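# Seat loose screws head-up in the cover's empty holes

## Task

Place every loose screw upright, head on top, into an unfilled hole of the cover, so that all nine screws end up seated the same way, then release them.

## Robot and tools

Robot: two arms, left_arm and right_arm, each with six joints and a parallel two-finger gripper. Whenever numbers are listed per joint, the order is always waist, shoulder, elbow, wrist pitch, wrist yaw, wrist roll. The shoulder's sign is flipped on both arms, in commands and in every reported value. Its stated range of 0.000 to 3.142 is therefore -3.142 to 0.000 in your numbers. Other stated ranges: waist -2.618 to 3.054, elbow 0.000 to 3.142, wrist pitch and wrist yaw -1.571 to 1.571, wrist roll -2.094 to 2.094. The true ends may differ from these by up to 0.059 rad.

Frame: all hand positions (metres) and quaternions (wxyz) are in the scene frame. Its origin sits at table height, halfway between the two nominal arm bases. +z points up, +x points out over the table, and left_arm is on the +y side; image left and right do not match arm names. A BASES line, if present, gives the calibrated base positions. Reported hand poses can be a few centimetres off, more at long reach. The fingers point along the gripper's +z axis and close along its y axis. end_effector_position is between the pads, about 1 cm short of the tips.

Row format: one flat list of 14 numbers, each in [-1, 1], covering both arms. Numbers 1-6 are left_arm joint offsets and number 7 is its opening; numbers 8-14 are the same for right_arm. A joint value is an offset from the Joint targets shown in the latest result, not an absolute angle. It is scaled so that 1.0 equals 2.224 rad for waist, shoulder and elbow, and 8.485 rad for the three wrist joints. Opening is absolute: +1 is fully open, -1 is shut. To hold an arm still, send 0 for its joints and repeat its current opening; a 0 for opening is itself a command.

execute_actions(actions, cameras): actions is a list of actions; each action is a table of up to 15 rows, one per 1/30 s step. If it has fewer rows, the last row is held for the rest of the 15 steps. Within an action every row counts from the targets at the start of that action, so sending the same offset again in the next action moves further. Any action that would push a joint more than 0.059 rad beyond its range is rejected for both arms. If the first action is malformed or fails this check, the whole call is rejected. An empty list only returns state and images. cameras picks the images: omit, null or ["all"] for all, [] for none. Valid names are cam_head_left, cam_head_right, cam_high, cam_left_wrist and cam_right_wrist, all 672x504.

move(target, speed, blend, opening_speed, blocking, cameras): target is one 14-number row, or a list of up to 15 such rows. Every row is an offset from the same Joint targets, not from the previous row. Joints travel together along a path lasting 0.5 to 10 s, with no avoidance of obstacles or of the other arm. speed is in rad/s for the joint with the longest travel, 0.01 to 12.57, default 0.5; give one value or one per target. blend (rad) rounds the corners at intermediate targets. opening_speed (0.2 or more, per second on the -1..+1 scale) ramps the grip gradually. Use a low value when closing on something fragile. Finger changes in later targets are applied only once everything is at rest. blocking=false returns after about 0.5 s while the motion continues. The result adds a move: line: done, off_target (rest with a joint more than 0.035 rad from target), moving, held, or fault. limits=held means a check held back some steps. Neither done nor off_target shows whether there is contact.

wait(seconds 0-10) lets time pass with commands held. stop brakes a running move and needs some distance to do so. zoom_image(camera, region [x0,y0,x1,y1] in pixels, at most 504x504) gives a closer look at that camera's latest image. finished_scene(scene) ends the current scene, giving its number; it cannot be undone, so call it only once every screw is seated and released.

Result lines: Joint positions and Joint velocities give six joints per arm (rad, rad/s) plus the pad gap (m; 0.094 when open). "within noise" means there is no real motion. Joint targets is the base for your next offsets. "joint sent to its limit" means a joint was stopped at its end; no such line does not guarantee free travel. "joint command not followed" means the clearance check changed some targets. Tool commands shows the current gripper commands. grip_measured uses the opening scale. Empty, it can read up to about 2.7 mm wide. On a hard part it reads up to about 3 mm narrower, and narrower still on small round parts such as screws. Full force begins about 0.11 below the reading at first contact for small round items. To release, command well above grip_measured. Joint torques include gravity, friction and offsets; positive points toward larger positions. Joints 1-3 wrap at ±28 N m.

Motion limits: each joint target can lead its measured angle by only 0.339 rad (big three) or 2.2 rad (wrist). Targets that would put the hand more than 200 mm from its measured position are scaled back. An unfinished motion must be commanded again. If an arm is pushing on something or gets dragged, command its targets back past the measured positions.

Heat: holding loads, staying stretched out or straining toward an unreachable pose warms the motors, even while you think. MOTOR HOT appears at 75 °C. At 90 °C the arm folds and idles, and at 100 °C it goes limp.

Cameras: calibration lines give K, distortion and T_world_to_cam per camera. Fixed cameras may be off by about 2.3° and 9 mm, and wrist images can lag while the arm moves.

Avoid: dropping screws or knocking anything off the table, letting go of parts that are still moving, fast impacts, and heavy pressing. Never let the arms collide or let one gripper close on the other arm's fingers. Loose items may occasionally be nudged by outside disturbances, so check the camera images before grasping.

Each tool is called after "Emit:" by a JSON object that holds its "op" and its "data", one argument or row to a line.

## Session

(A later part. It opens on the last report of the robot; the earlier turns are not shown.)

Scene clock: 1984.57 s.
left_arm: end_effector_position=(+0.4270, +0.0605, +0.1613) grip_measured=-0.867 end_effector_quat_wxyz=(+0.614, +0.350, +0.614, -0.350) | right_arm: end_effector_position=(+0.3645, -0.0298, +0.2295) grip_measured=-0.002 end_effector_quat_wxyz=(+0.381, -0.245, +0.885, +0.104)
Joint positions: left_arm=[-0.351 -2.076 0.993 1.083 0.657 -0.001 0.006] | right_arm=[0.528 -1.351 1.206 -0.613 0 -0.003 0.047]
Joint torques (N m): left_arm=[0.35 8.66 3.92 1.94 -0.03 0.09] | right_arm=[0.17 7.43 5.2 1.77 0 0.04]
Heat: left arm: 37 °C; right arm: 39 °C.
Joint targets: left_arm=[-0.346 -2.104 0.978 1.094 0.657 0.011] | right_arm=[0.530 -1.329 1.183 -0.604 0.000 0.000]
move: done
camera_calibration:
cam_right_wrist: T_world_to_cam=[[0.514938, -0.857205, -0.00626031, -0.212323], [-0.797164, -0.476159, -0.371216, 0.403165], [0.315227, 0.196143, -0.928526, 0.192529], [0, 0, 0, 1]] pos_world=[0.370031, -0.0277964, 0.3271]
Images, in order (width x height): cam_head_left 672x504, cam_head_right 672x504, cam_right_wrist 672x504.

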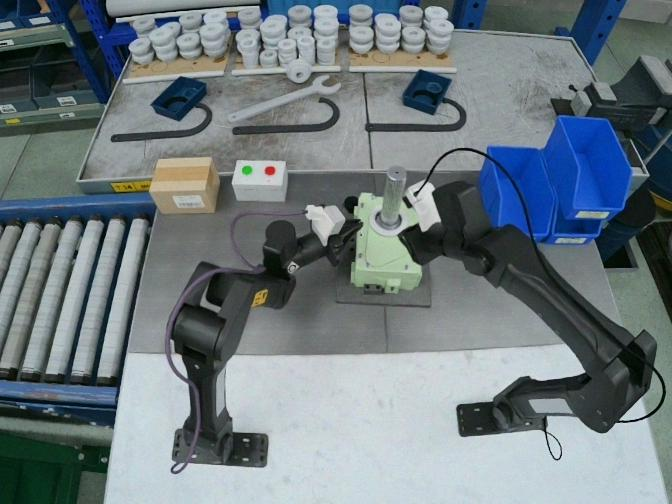

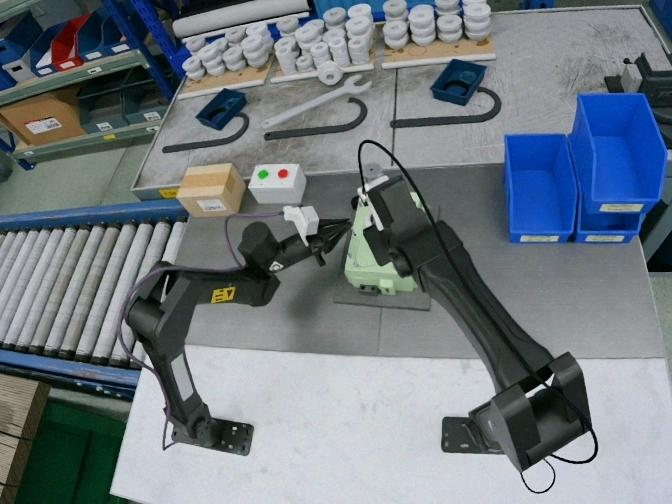

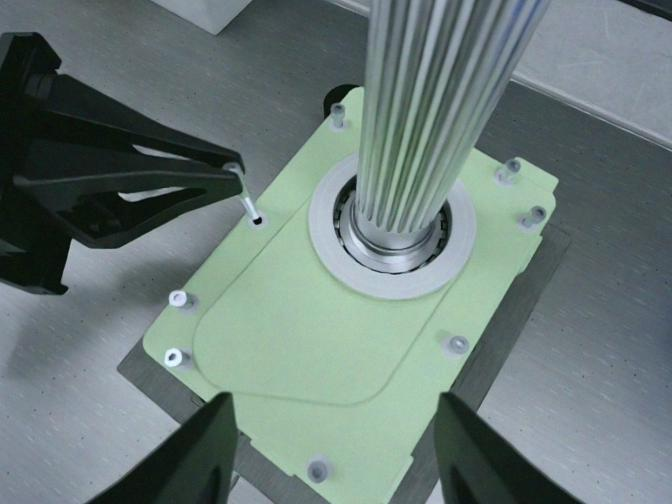

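Emit:
{"op": "move", "data": {
  "target": [0,-0.0076,-0.0018,0.0024,0,0,-0.95,0,0,0,0,0,0,0],
  "speed": 0.06,
  "cameras": ["cam_right_wrist"]
}}

Emit:
{"op": "zoom_image", "data": {
  "camera": "cam_right_wrist",
  "region": [200, 160, 300, 260]
}}

Scene clock: 1995.10 s.
left_arm: end_effector_position=(+0.4276, +0.0602, +0.1576) grip_measured=-0.867 end_effector_quat_wxyz=(+0.616, +0.350, +0.613, -0.350) | right_arm: end_effector_position=(+0.3645, -0.0298, +0.2295) grip_measured=-0.002 end_effector_quat_wxyz=(+0.381, -0.245, +0.885, +0.104)
Joint positions: left_arm=[-0.351 -2.092 0.993 1.104 0.657 -0.001 0.006] | right_arm=[0.528 -1.351 1.206 -0.613 0 -0.003 0.047]
Joint torques (N m): left_arm=[0.31 8.81 3.47 1.98 0.01 0.07] | right_arm=[0.17 7.43 5.2 1.77 0 0.05]
Heat: left arm: 37 °C; right arm: 39 °C.
Joint targets: left_arm=[-0.346 -2.121 0.974 1.114 0.657 0.011] | right_arm=[0.530 -1.329 1.183 -0.604 0.000 0.000]
move: done
camera_calibration:
cam_right_wrist: T_world_to_cam=[[0.514938, -0.857205, -0.00626031, -0.212323], [-0.797164, -0.476159, -0.371216, 0.403165], [0.315227, 0.196143, -0.928526, 0.192529], [0, 0, 0, 1]] pos_world=[0.370031, -0.0277964, 0.3271]
Images, in order (width x height): cam_right_wrist 672x504.

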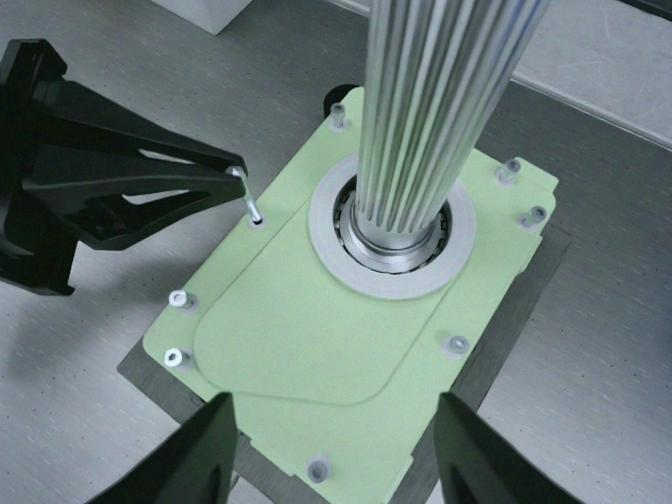

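Scaled by 5.040 from the camera's 672x504 image, which has a finer 960x720 frame.

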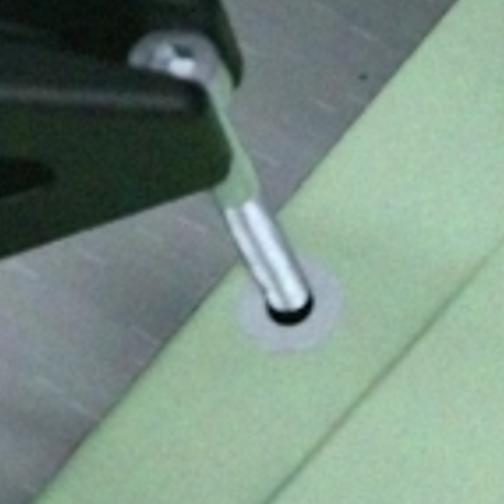

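Emit:
{"op": "move", "data": {
  "target": [0,-0.0022,-0.0008,0.0008,0.0010,0,-0.95,0,0,0,0,0,0,0],
  "speed": 0.06,
  "cameras": ["cam_right_wrist"]
}}

Emit:
{"op": "zoom_image", "data": {
  "camera": "cam_right_wrist",
  "region": [200, 160, 300, 260]
}}

Scene clock: 2007.53 s.
left_arm: end_effector_position=(+0.4265, +0.0603, +0.1561) grip_measured=-0.867 end_effector_quat_wxyz=(+0.616, +0.351, +0.612, -0.351) | right_arm: end_effector_position=(+0.3645, -0.0298, +0.2295) grip_measured=-0.002 end_effector_quat_wxyz=(+0.381, -0.245, +0.885, +0.104)
Joint positions: left_arm=[-0.351 -2.095 0.988 1.113 0.659 -0.001 0.006] | right_arm=[0.528 -1.351 1.206 -0.613 0 -0.003 0.047]
Joint torques (N m): left_arm=[0.35 8.54 3.59 1.94 0.01 0.1] | right_arm=[0.17 7.43 5.2 1.77 0 0.05]
Heat: left arm: 37 °C; right arm: 39 °C.
Joint targets: left_arm=[-0.346 -2.126 0.972 1.121 0.665 0.011] | right_arm=[0.530 -1.329 1.183 -0.604 0.000 0.000]
move: done
camera_calibration:
cam_right_wrist: T_world_to_cam=[[0.514938, -0.857205, -0.00626031, -0.212323], [-0.797164, -0.476159, -0.371216, 0.403165], [0.315227, 0.196143, -0.928526, 0.192529], [0, 0, 0, 1]] pos_world=[0.370031, -0.0277964, 0.3271]
Images, in order (width x height): cam_right_wrist 672x504.

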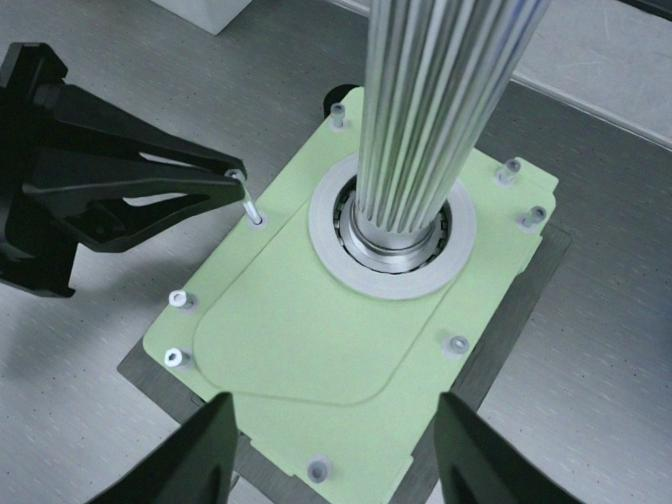

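Scaled by 5.040 from the camera's 672x504 image, which has a finer 960x720 frame.

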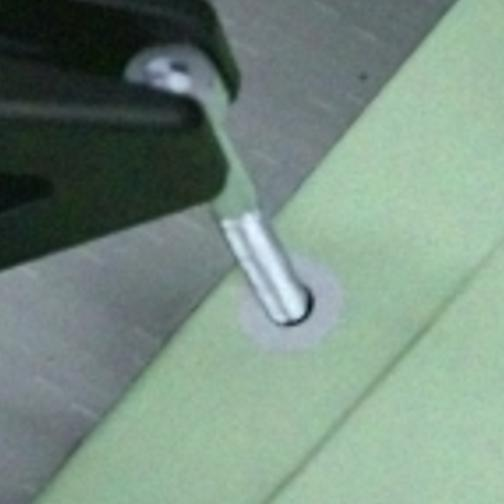

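Emit:
{"op": "move", "data": {
  "target": [0,-0.009,0,0.0024,0,0,-0.95,0,0,0,0,0,0,0],
  "speed": 0.06,
  "cameras": ["cam_right_wrist"]
}}

Emit:
{"op": "zoom_image", "data": {
  "camera": "cam_right_wrist",
  "region": [200, 160, 300, 260]
}}

Scene clock: 2015.43 s.
left_arm: end_effector_position=(+0.4269, +0.0599, +0.1490) grip_measured=-0.867 end_effector_quat_wxyz=(+0.614, +0.351, +0.613, -0.351) | right_arm: end_effector_position=(+0.3645, -0.0298, +0.2295) grip_measured=-0.002 end_effector_quat_wxyz=(+0.381, -0.245, +0.885, +0.104)
Joint positions: left_arm=[-0.351 -2.116 0.988 1.13 0.661 -0.001 0.006] | right_arm=[0.528 -1.351 1.206 -0.613 0 -0.003 0.047]
Joint torques (N m): left_arm=[0.43 8.73 3.56 1.99 0.07 0.11] | right_arm=[0.17 7.43 5.2 1.77 0 0.05]
Heat: left arm: 37 °C; right arm: 39 °C.
Joint targets: left_arm=[-0.346 -2.146 0.972 1.142 0.665 0.011] | right_arm=[0.530 -1.329 1.183 -0.604 0.000 0.000]
move: done
camera_calibration:
cam_right_wrist: T_world_to_cam=[[0.514938, -0.857205, -0.00626031, -0.212323], [-0.797164, -0.476159, -0.371216, 0.403165], [0.315227, 0.196143, -0.928526, 0.192529], [0, 0, 0, 1]] pos_world=[0.370031, -0.0277964, 0.3271]
Images, in order (width x height): cam_right_wrist 672x504.

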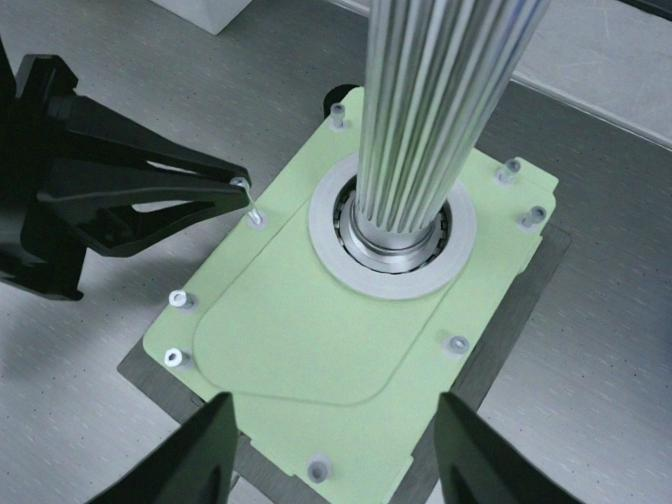

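Scaled by 5.040 from the camera's 672x504 image, which has a finer 960x720 frame.

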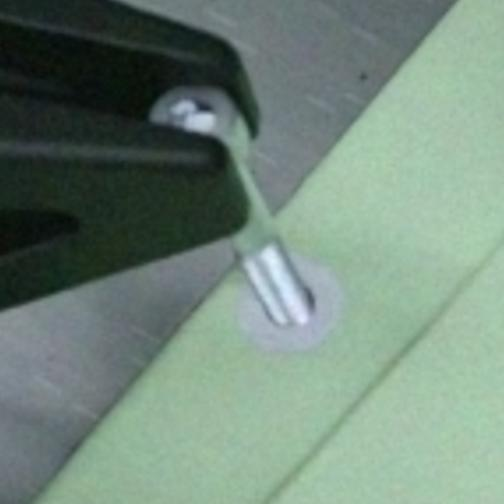

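Emit:
{"op": "move", "data": {
  "target": [0,-0.0148,-0.0040,0.0048,0,0,-0.95,0,0,0,0,0,0,0],
  "speed": 0.08,
  "cameras": ["cam_right_wrist"]
}}

Emit:
{"op": "zoom_image", "data": {
  "camera": "cam_right_wrist",
  "region": [200, 160, 300, 260]
}}

Scene clock: 2024.13 s.
left_arm: end_effector_position=(+0.4261, +0.0599, +0.1465) grip_measured=-0.867 end_effector_quat_wxyz=(+0.624, +0.353, +0.602, -0.350) | right_arm: end_effector_position=(+0.3645, -0.0298, +0.2295) grip_measured=-0.002 end_effector_quat_wxyz=(+0.381, -0.245, +0.885, +0.104)
Joint positions: left_arm=[-0.351 -2.143 0.982 1.193 0.662 -0.001 0.006] | right_arm=[0.528 -1.351 1.206 -0.613 0 -0.003 0.047]
Joint torques (N m): left_arm=[0.35 8.34 3.06 1.76 0 0.11] | right_arm=[0.18 7.42 5.19 1.77 0 0.05]
Heat: left arm: 37 °C; right arm: 39 °C.
Joint targets: left_arm=[-0.346 -2.179 0.963 1.182 0.665 0.011] | right_arm=[0.530 -1.329 1.183 -0.604 0.000 0.000]
move: off_target (left_arm); left_arm: the shoulder is farthest, 0.036 rad from its target
camera_calibration:
cam_right_wrist: T_world_to_cam=[[0.514938, -0.857205, -0.00626031, -0.212323], [-0.797164, -0.476159, -0.371216, 0.403165], [0.315227, 0.196143, -0.928526, 0.192529], [0, 0, 0, 1]] pos_world=[0.370031, -0.0277964, 0.3271]
Images, in order (width x height): cam_right_wrist 672x504.

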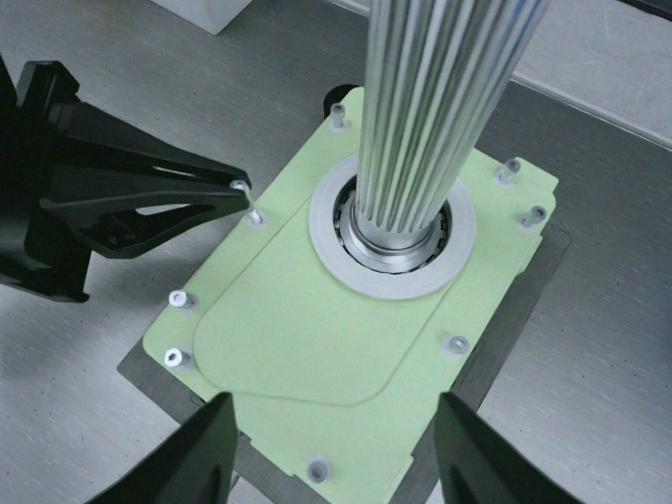

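Scaled by 5.040 from the camera's 672x504 image, which has a finer 960x720 frame.

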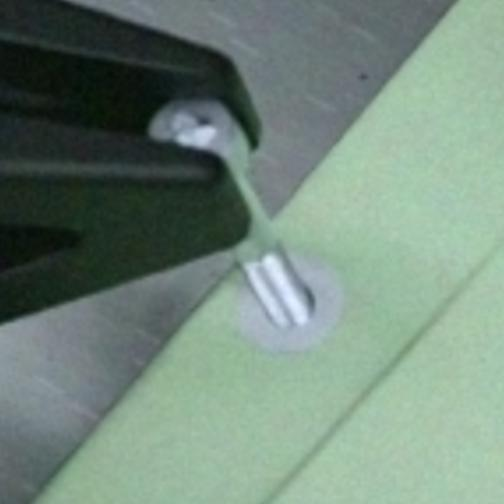

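Emit:
{"op": "move", "data": {
  "target": [0,0,0,-0.0045,0,0,-0.95,0,0,0,0,0,0,0],
  "speed": 0.08,
  "cameras": ["cam_right_wrist"]
}}

Emit:
{"op": "zoom_image", "data": {
  "camera": "cam_right_wrist",
  "region": [200, 160, 300, 260]
}}

Scene clock: 2033.80 s.
left_arm: end_effector_position=(+0.4261, +0.0599, +0.1464) grip_measured=-0.867 end_effector_quat_wxyz=(+0.624, +0.353, +0.602, -0.350) | right_arm: end_effector_position=(+0.3645, -0.0298, +0.2295) grip_measured=-0.002 end_effector_quat_wxyz=(+0.381, -0.245, +0.885, +0.104)
Joint positions: left_arm=[-0.351 -2.143 0.982 1.193 0.662 -0.001 0.006] | right_arm=[0.528 -1.351 1.206 -0.613 0 -0.003 0.047]
Joint torques (N m): left_arm=[0.36 8.2 3.26 1.4 0.01 0.09] | right_arm=[0.17 7.45 5.2 1.77 0 0.05]
Heat: left arm: 37 °C; right arm: 39 °C.
Joint targets: left_arm=[-0.346 -2.179 0.964 1.144 0.665 0.011] | right_arm=[0.530 -1.329 1.183 -0.604 0.000 0.000]
move: off_target (left_arm); left_arm: the wrist pitch is farthest, 0.049 rad from its target
camera_calibration:
cam_right_wrist: T_world_to_cam=[[0.514938, -0.857205, -0.00626031, -0.212323], [-0.797164, -0.476159, -0.371216, 0.403165], [0.315227, 0.196143, -0.928526, 0.192529], [0, 0, 0, 1]] pos_world=[0.370031, -0.0277964, 0.3271]
Images, in order (width x height): cam_right_wrist 672x504.

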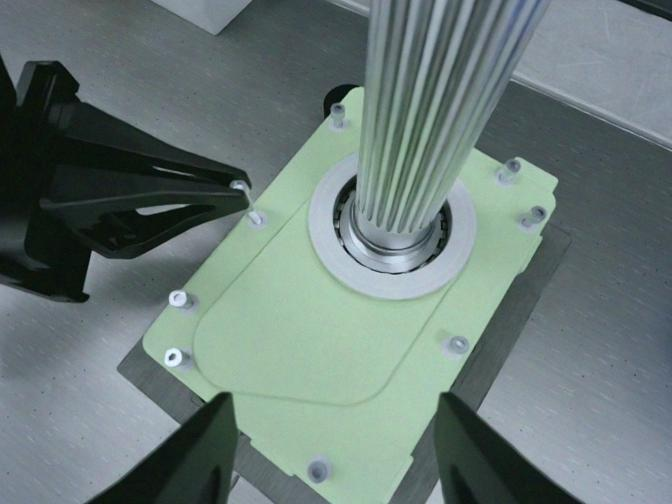

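Scaled by 5.040 from the camera's 672x504 image, which has a finer 960x720 frame.

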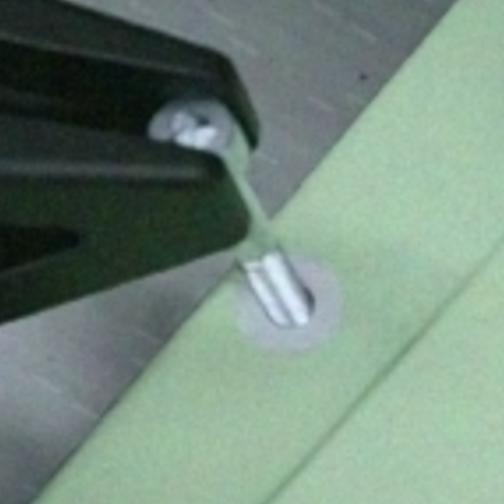

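Emit:
{"op": "move", "data": {
  "target": [-0.0035,0,0.0190,-0.0,0,0,-0.95,0,0,0,0,0,0,0],
  "speed": 0.08,
  "cameras": ["cam_right_wrist"]
}}

Emit:
{"op": "zoom_image", "data": {
  "camera": "cam_right_wrist",
  "region": [200, 160, 300, 260]
}}

Scene clock: 2043.10 s.
left_arm: end_effector_position=(+0.4268, +0.0594, +0.1461) grip_measured=-0.867 end_effector_quat_wxyz=(+0.622, +0.354, +0.604, -0.351) | right_arm: end_effector_position=(+0.3645, -0.0298, +0.2295) grip_measured=-0.002 end_effector_quat_wxyz=(+0.381, -0.245, +0.885, +0.104)
Joint positions: left_arm=[-0.351 -2.143 0.987 1.183 0.664 -0.001 0.006] | right_arm=[0.528 -1.351 1.206 -0.613 0 -0.003 0.047]
Joint torques (N m): left_arm=[-0.13 8.23 6.32 1.48 0 0.1] | right_arm=[0.17 7.45 5.2 1.77 0 0.05]
Heat: left arm: 37 °C; right arm: 39 °C.
Joint targets: left_arm=[-0.354 -2.179 1.006 1.144 0.665 0.011] | right_arm=[0.530 -1.329 1.183 -0.604 0.000 0.000]
move: off_target (left_arm); left_arm: the wrist pitch is farthest, 0.039 rad from its target
camera_calibration:
cam_right_wrist: T_world_to_cam=[[0.514938, -0.857205, -0.00626031, -0.212323], [-0.797164, -0.476159, -0.371216, 0.403165], [0.315227, 0.196143, -0.928526, 0.192529], [0, 0, 0, 1]] pos_world=[0.370031, -0.0277964, 0.3271]
Images, in order (width x height): cam_right_wrist 672x504.

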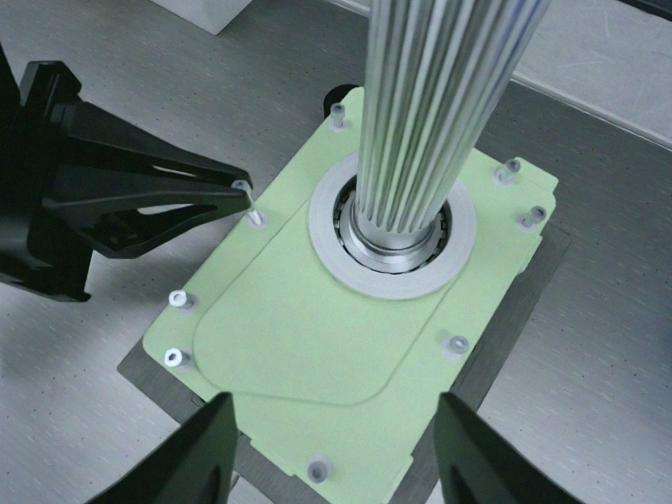

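Scaled by 5.040 from the camera's 672x504 image, which has a finer 960x720 frame.

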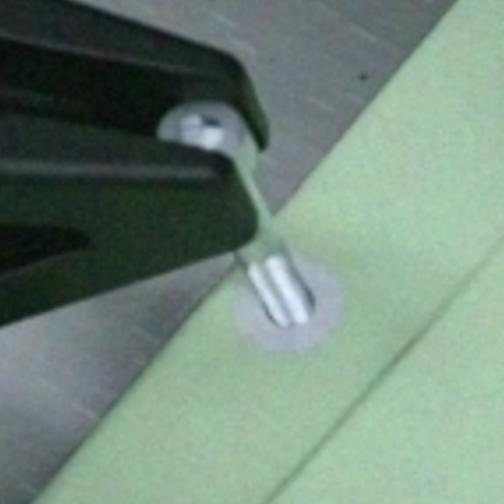

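Emit:
{"op": "move", "data": {
  "target": [-0.0015,-0.009,0.002,0.0,0,0,-0.95,0,0,0,0,0,0,0],
  "speed": 0.08,
  "cameras": ["cam_right_wrist"]
}}

Emit:
{"op": "zoom_image", "data": {
  "camera": "cam_right_wrist",
  "region": [200, 160, 300, 260]
}}

Scene clock: 2049.53 s.
left_arm: end_effector_position=(+0.4278, +0.0580, +0.1424) grip_measured=-0.867 end_effector_quat_wxyz=(+0.620, +0.355, +0.604, -0.353) | right_arm: end_effector_position=(+0.3645, -0.0298, +0.2295) grip_measured=-0.002 end_effector_quat_wxyz=(+0.381, -0.245, +0.885, +0.104)
Joint positions: left_arm=[-0.351 -2.157 0.996 1.183 0.671 -0.001 0.006] | right_arm=[0.528 -1.351 1.206 -0.613 0 -0.003 0.047]
Joint torques (N m): left_arm=[-0.53 7.77 5.74 1.5 -0.09 0.07] | right_arm=[0.16 7.43 5.2 1.77 0 0.04]
Heat: left arm: 37 °C; right arm: 39 °C.
Joint targets: left_arm=[-0.357 -2.199 1.010 1.144 0.665 0.011] | right_arm=[0.530 -1.329 1.183 -0.604 0.000 0.000]
move: off_target (left_arm); left_arm: the shoulder is farthest, 0.042 rad from its target
camera_calibration:
cam_right_wrist: T_world_to_cam=[[0.514938, -0.857205, -0.00626031, -0.212323], [-0.797164, -0.476159, -0.371216, 0.403165], [0.315227, 0.196143, -0.928526, 0.192529], [0, 0, 0, 1]] pos_world=[0.370031, -0.0277964, 0.3271]
Images, in order (width x height): cam_right_wrist 672x504.

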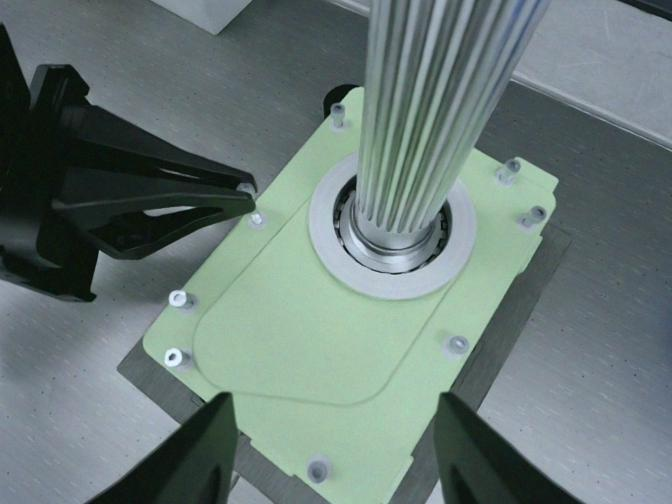

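Scaled by 5.040 from the camera's 672x504 image, which has a finer 960x720 frame.

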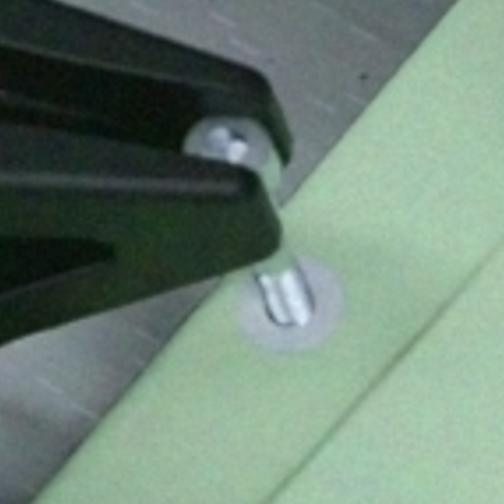

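Emit:
{"op": "move", "data": {
  "target": [0,0,0,0.0035,0,0,-0.6,0,0,0,0,0,0,0],
  "opening_speed": 0.4,
  "cameras": ["cam_right_wrist","cam_left_wrist"]
}}

Emit:
{"op": "zoom_image", "data": {
  "camera": "cam_right_wrist",
  "region": [200, 160, 300, 260]
}}

Scene clock: 2061.30 s.
left_arm: end_effector_position=(+0.4279, +0.0576, +0.1364) grip_measured=-0.603 end_effector_quat_wxyz=(+0.616, +0.355, +0.608, -0.354) | right_arm: end_effector_position=(+0.3645, -0.0298, +0.2295) grip_measured=-0.002 end_effector_quat_wxyz=(+0.381, -0.245, +0.885, +0.104)
Joint positions: left_arm=[-0.352 -2.17 0.996 1.185 0.671 -0.001 0.019] | right_arm=[0.528 -1.351 1.206 -0.613 0 -0.003 0.047]
Joint torques (N m): left_arm=[-0.36 9.2 5.65 1.74 -0.03 0.11] | right_arm=[0.17 7.43 5.2 1.77 0 0.05]
Heat: left arm: 36 °C; right arm: 39 °C.
Joint targets: left_arm=[-0.357 -2.199 1.010 1.174 0.665 0.011] | right_arm=[0.530 -1.329 1.183 -0.604 0.000 0.000]
move: done
camera_calibration:
cam_left_wrist: T_world_to_cam=[[-0.862159, -0.506372, 0.0164176, 0.396366], [-0.219513, 0.34415, -0.912894, 0.237577], [0.456613, -0.790663, -0.407867, -0.00590015], [0, 0, 0, 1]] pos_world=[0.396576, 0.114281, 0.207969]
cam_right_wrist: T_world_to_cam=[[0.514938, -0.857205, -0.00626031, -0.212323], [-0.797164, -0.476159, -0.371216, 0.403165], [0.315227, 0.196143, -0.928526, 0.192529], [0, 0, 0, 1]] pos_world=[0.370031, -0.0277964, 0.3271]
Images, in order (width x height): cam_left_wrist 672x504, cam_right_wrist 672x504.

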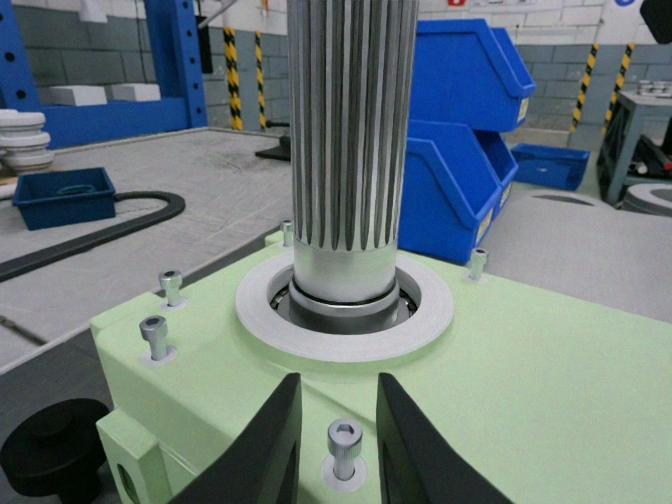

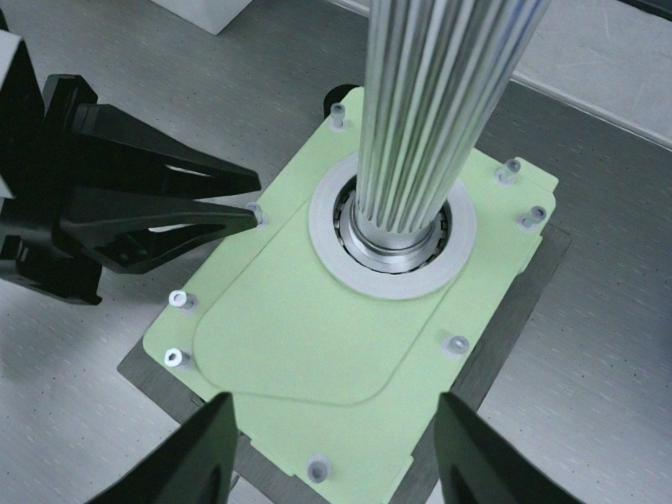

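Scaled by 5.040 from the camera's 672x504 image, which has a finer 960x720 frame.

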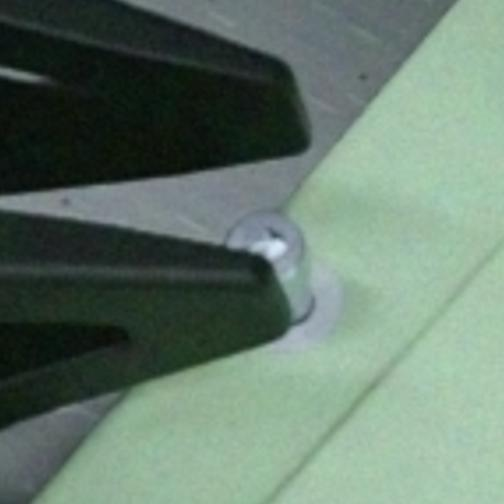

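Emit:
{"op": "move", "data": {
  "target": [
    [0,0,0,0,0,0,-0.4,0,0,0,0,0,0,0],
    [0,0.0674,0,-0.0094,0,0,-0.4,0,0,0,0,0,0,0],
    [0.1,0.11,0.03,-0.02,0,0,-0.4,0,0,0,0,0,0,0]
  ],
  "speed": 0.4
}}

Emit:
{"op": "zoom_image", "data": {
  "camera": "cam_right_wrist",
  "region": [120, 80, 400, 400]
}}

Emit:
{"op": "zoom_image", "data": {
  "camera": "cam_head_left",
  "region": [330, 180, 440, 300]
}}

Emit:
{"op": "zoom_image", "data": {
  "camera": "cam_high",
  "region": [340, 120, 480, 260]
}}

Scene clock: 2072.77 s.
left_arm: end_effector_position=(+0.4835, +0.1638, +0.2221) grip_measured=-0.403 end_effector_quat_wxyz=(+0.681, +0.293, +0.612, -0.275) | right_arm: end_effector_position=(+0.3645, -0.0298, +0.2295) grip_measured=-0.002 end_effector_quat_wxyz=(+0.381, -0.245, +0.885, +0.104)
Joint positions: left_arm=[-0.131 -1.983 1.057 1.027 0.669 0 0.028] | right_arm=[0.528 -1.351 1.206 -0.613 0 -0.003 0.047]
Joint torques (N m): left_arm=[-0.32 13.78 7.19 1.61 -0.11 0.11] | right_arm=[0.17 7.45 5.2 1.77 0 0.05]
Heat: left arm: 37 °C; right arm: 39 °C.
Joint targets: left_arm=[-0.135 -1.954 1.077 1.004 0.665 0.011] | right_arm=[0.530 -1.329 1.183 -0.604 0.000 0.000]
move: done
camera_calibration:
cam_left_wrist: T_world_to_cam=[[-0.727719, -0.684796, -0.0384747, 0.473122], [-0.208322, 0.274128, -0.938859, 0.303203], [0.653474, -0.67521, -0.342146, -0.0410811], [0, 0, 0, 1]] pos_world=[0.434309, 0.213137, 0.288812]
cam_right_wrist: T_world_to_cam=[[0.514938, -0.857205, -0.00626031, -0.212323], [-0.797164, -0.476159, -0.371216, 0.403165], [0.315227, 0.196143, -0.928526, 0.192529], [0, 0, 0, 1]] pos_world=[0.370031, -0.0277964, 0.3271]

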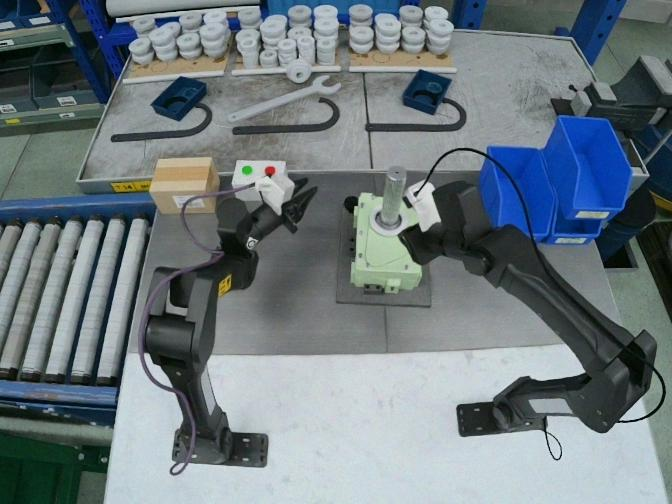

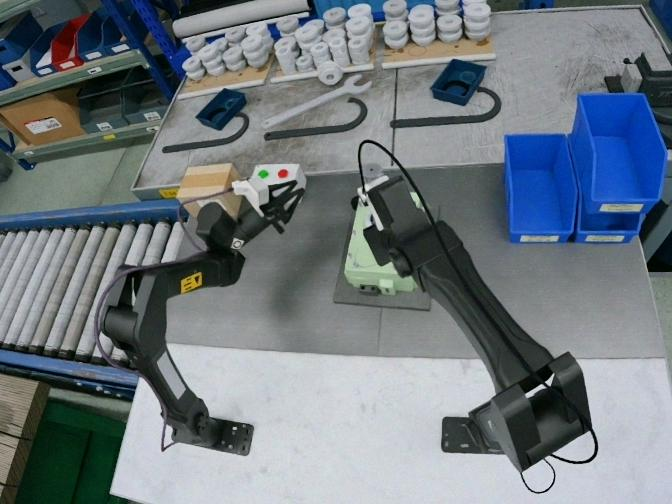

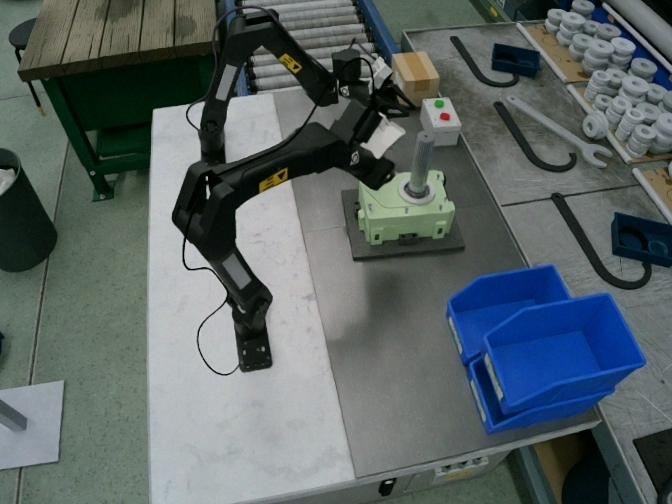

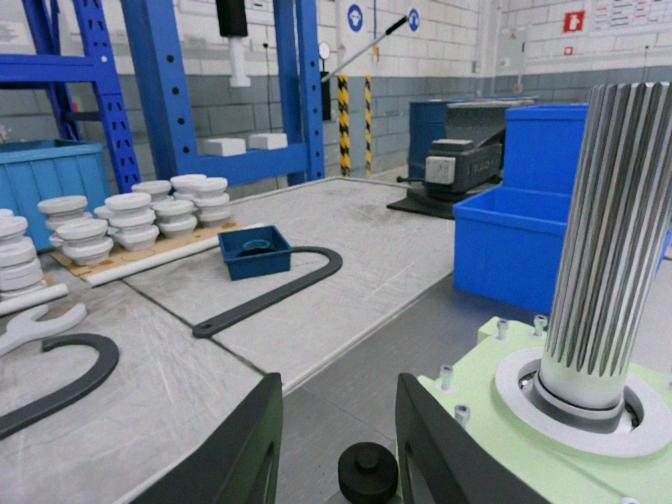

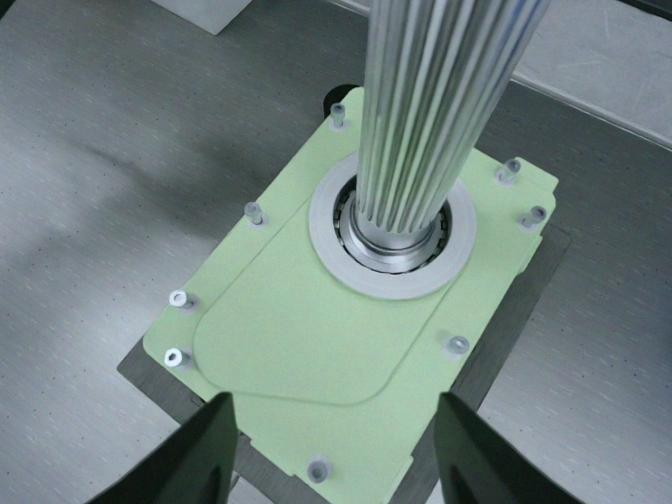

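Scaled by 1.575 from the camera's 672x504 image, which has a finer 960x720 frame.

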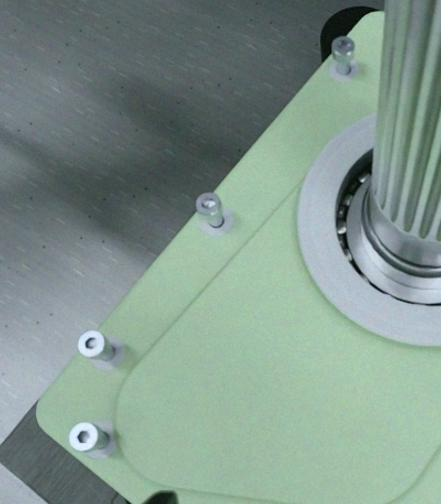

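Scaled by 4.200 from the camera's 672x504 image, which has a finer 960x720 frame.

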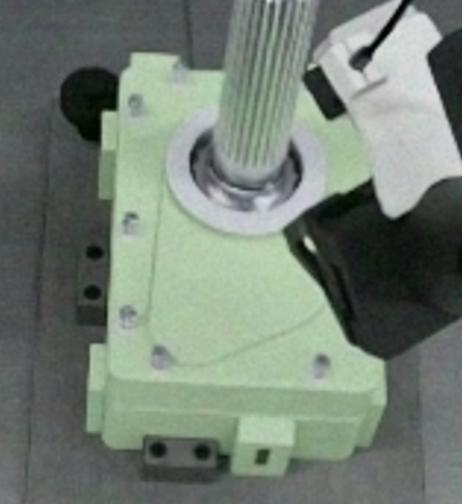

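Scaled by 3.600 from the camera's 672x504 image, which has a finer 960x720 frame.

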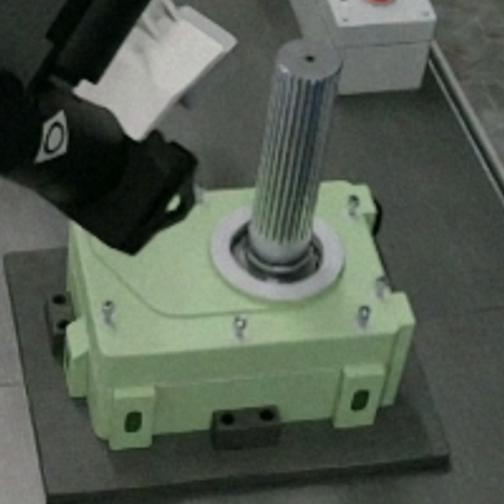

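Emit:
{"op": "zoom_image", "data": {
  "camera": "cam_right_wrist",
  "region": [130, 260, 230, 380]
}}

Emit:
{"op": "zoom_image", "data": {
  "camera": "cam_right_wrist",
  "region": [210, 160, 310, 260]
}}

Emit:
{"op": "zoom_image", "data": {
  "camera": "cam_right_wrist",
  "region": [290, 70, 390, 170]
}}

Emit:
{"op": "zoom_image", "data": {
  "camera": "cam_right_wrist",
  "region": [470, 140, 570, 240]
}}

Scaled by 4.200 from the camera's 672x504 image, which has a finer 960x720 frame.

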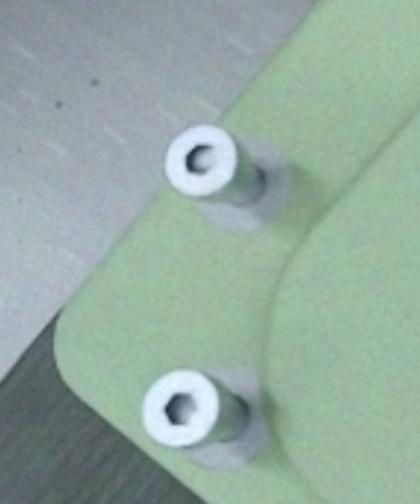

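Scaled by 5.040 from the camera's 672x504 image, which has a finer 960x720 frame.

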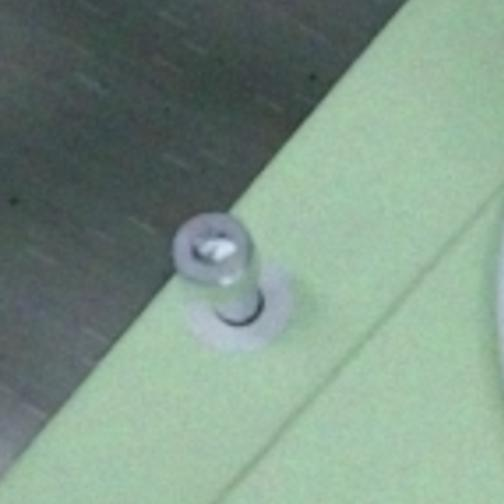

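Scaled by 5.040 from the camera's 672x504 image, which has a finer 960x720 frame.

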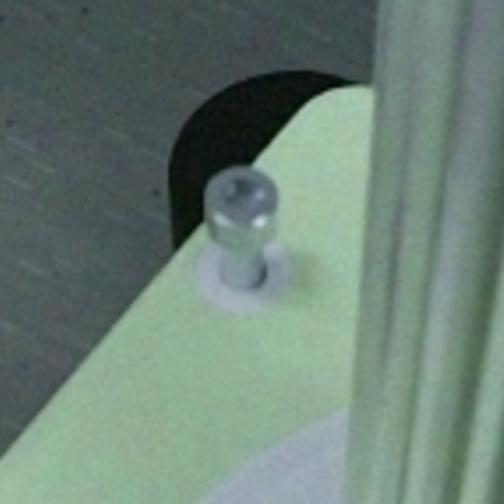

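Scaled by 5.040 from the camera's 672x504 image, which has a finer 960x720 frame.

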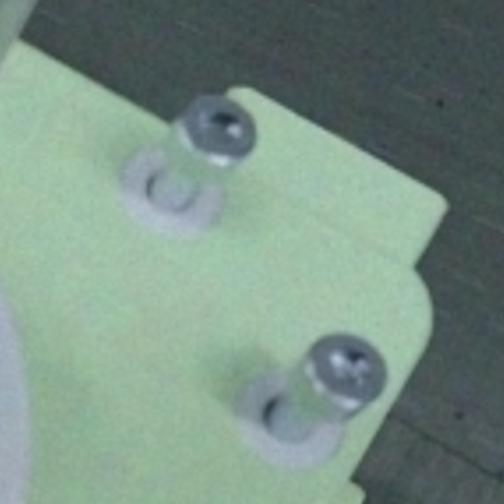

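Emit:
{"op": "move", "data": {
  "target": [0.0517,-0.1731,0.0544,0.0161,0.0925,0,-0.4,0,0,0,0,0,0,0],
  "speed": 0.7,
  "cameras": ["cam_left_wrist","cam_high"]
}}

Emit:
{"op": "zoom_image", "data": {
  "camera": "cam_left_wrist",
  "region": [100, 50, 600, 350]
}}

Scene clock: 2112.10 s.
left_arm: end_effector_position=(+0.4172, +0.1574, +0.1167) grip_measured=-0.403 end_effector_quat_wxyz=(+0.519, +0.480, +0.520, -0.481) | right_arm: end_effector_position=(+0.3645, -0.0298, +0.2295) grip_measured=-0.002 end_effector_quat_wxyz=(+0.381, -0.245, +0.885, +0.104)
Joint positions: left_arm=[-0.023 -2.312 1.178 1.132 1.442 0 0.028] | right_arm=[0.528 -1.351 1.206 -0.613 0 -0.003 0.047]
Joint torques (N m): left_arm=[0.27 10.13 6.02 1.52 0.04 0.04] | right_arm=[0.17 7.43 5.2 1.77 0 0.05]
Heat: left arm: 37 °C; right arm: 39 °C.
Joint targets: left_arm=[-0.020 -2.339 1.198 1.141 1.450 0.011] | right_arm=[0.530 -1.329 1.183 -0.604 0.000 0.000]
move: done
camera_calibration:
cam_left_wrist: T_world_to_cam=[[-0.995762, -0.0885866, 0.0247062, 0.427029], [-0.0592877, 0.412963, -0.908816, 0.104765], [0.0703062, -0.906429, -0.416465, 0.250203], [0, 0, 0, 1]] pos_world=[0.41384, 0.221356, 0.188862]
Images, in order (width x height): cam_high 672x504, cam_left_wrist 672x504.

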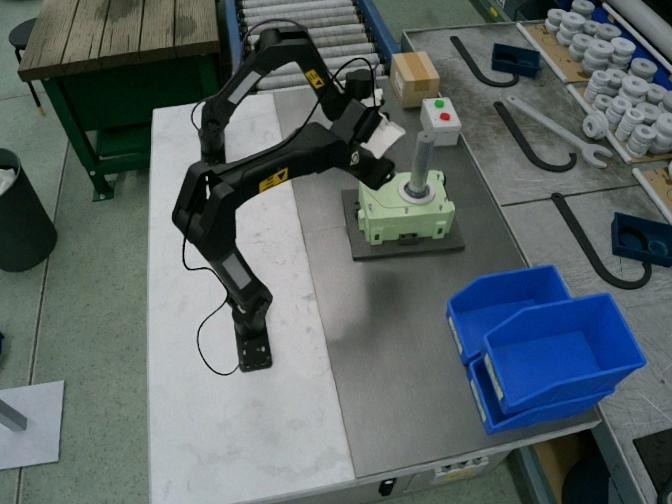

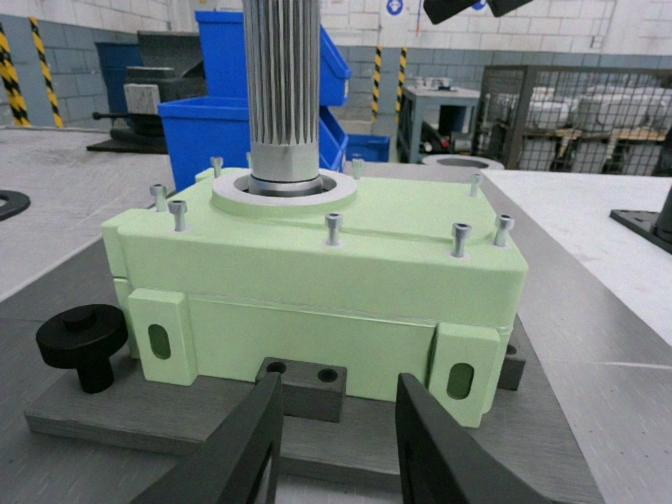

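Scaled by 1.008 from the camera's 672x504 image, which has a finer 960x720 frame.

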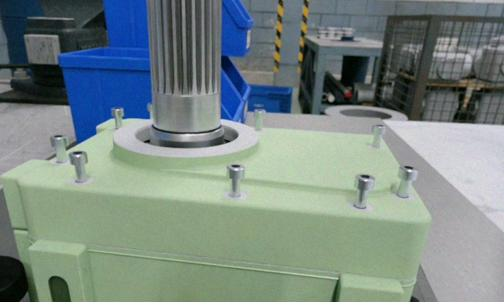

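Emit:
{"op": "zoom_image", "data": {
  "camera": "cam_left_wrist",
  "region": [130, 170, 230, 270]
}}

Emit:
{"op": "zoom_image", "data": {
  "camera": "cam_left_wrist",
  "region": [290, 180, 390, 280]
}}

Emit:
{"op": "zoom_image", "data": {
  "camera": "cam_left_wrist",
  "region": [430, 190, 530, 290]
}}

Scaled by 5.040 from the camera's 672x504 image, which has a finer 960x720 frame.

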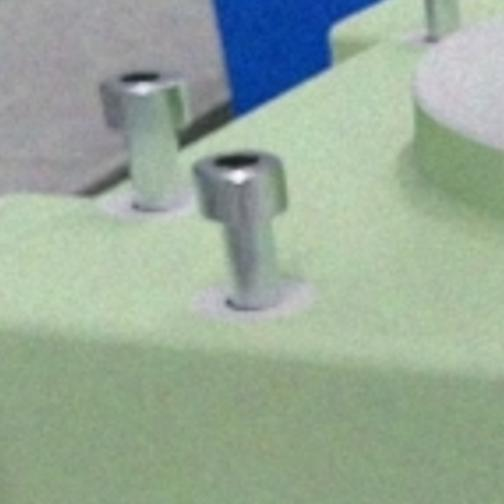

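Scaled by 5.040 from the camera's 672x504 image, which has a finer 960x720 frame.

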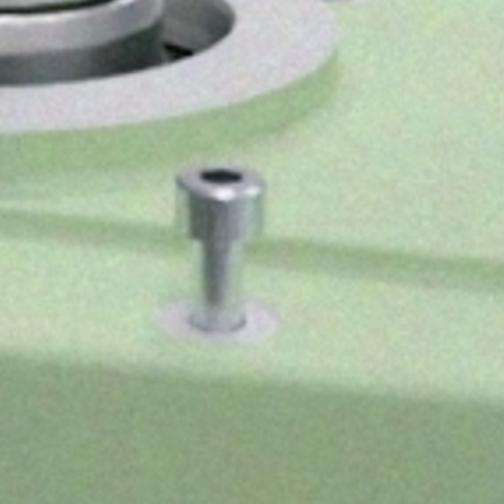

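Scaled by 5.040 from the camera's 672x504 image, which has a finer 960x720 frame.

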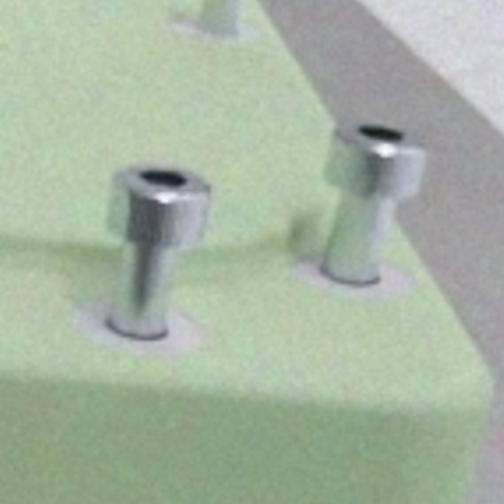

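Emit:
{"op": "finished_scene", "data": {
  "scene": 1
}}

The scene is finished: the task was done.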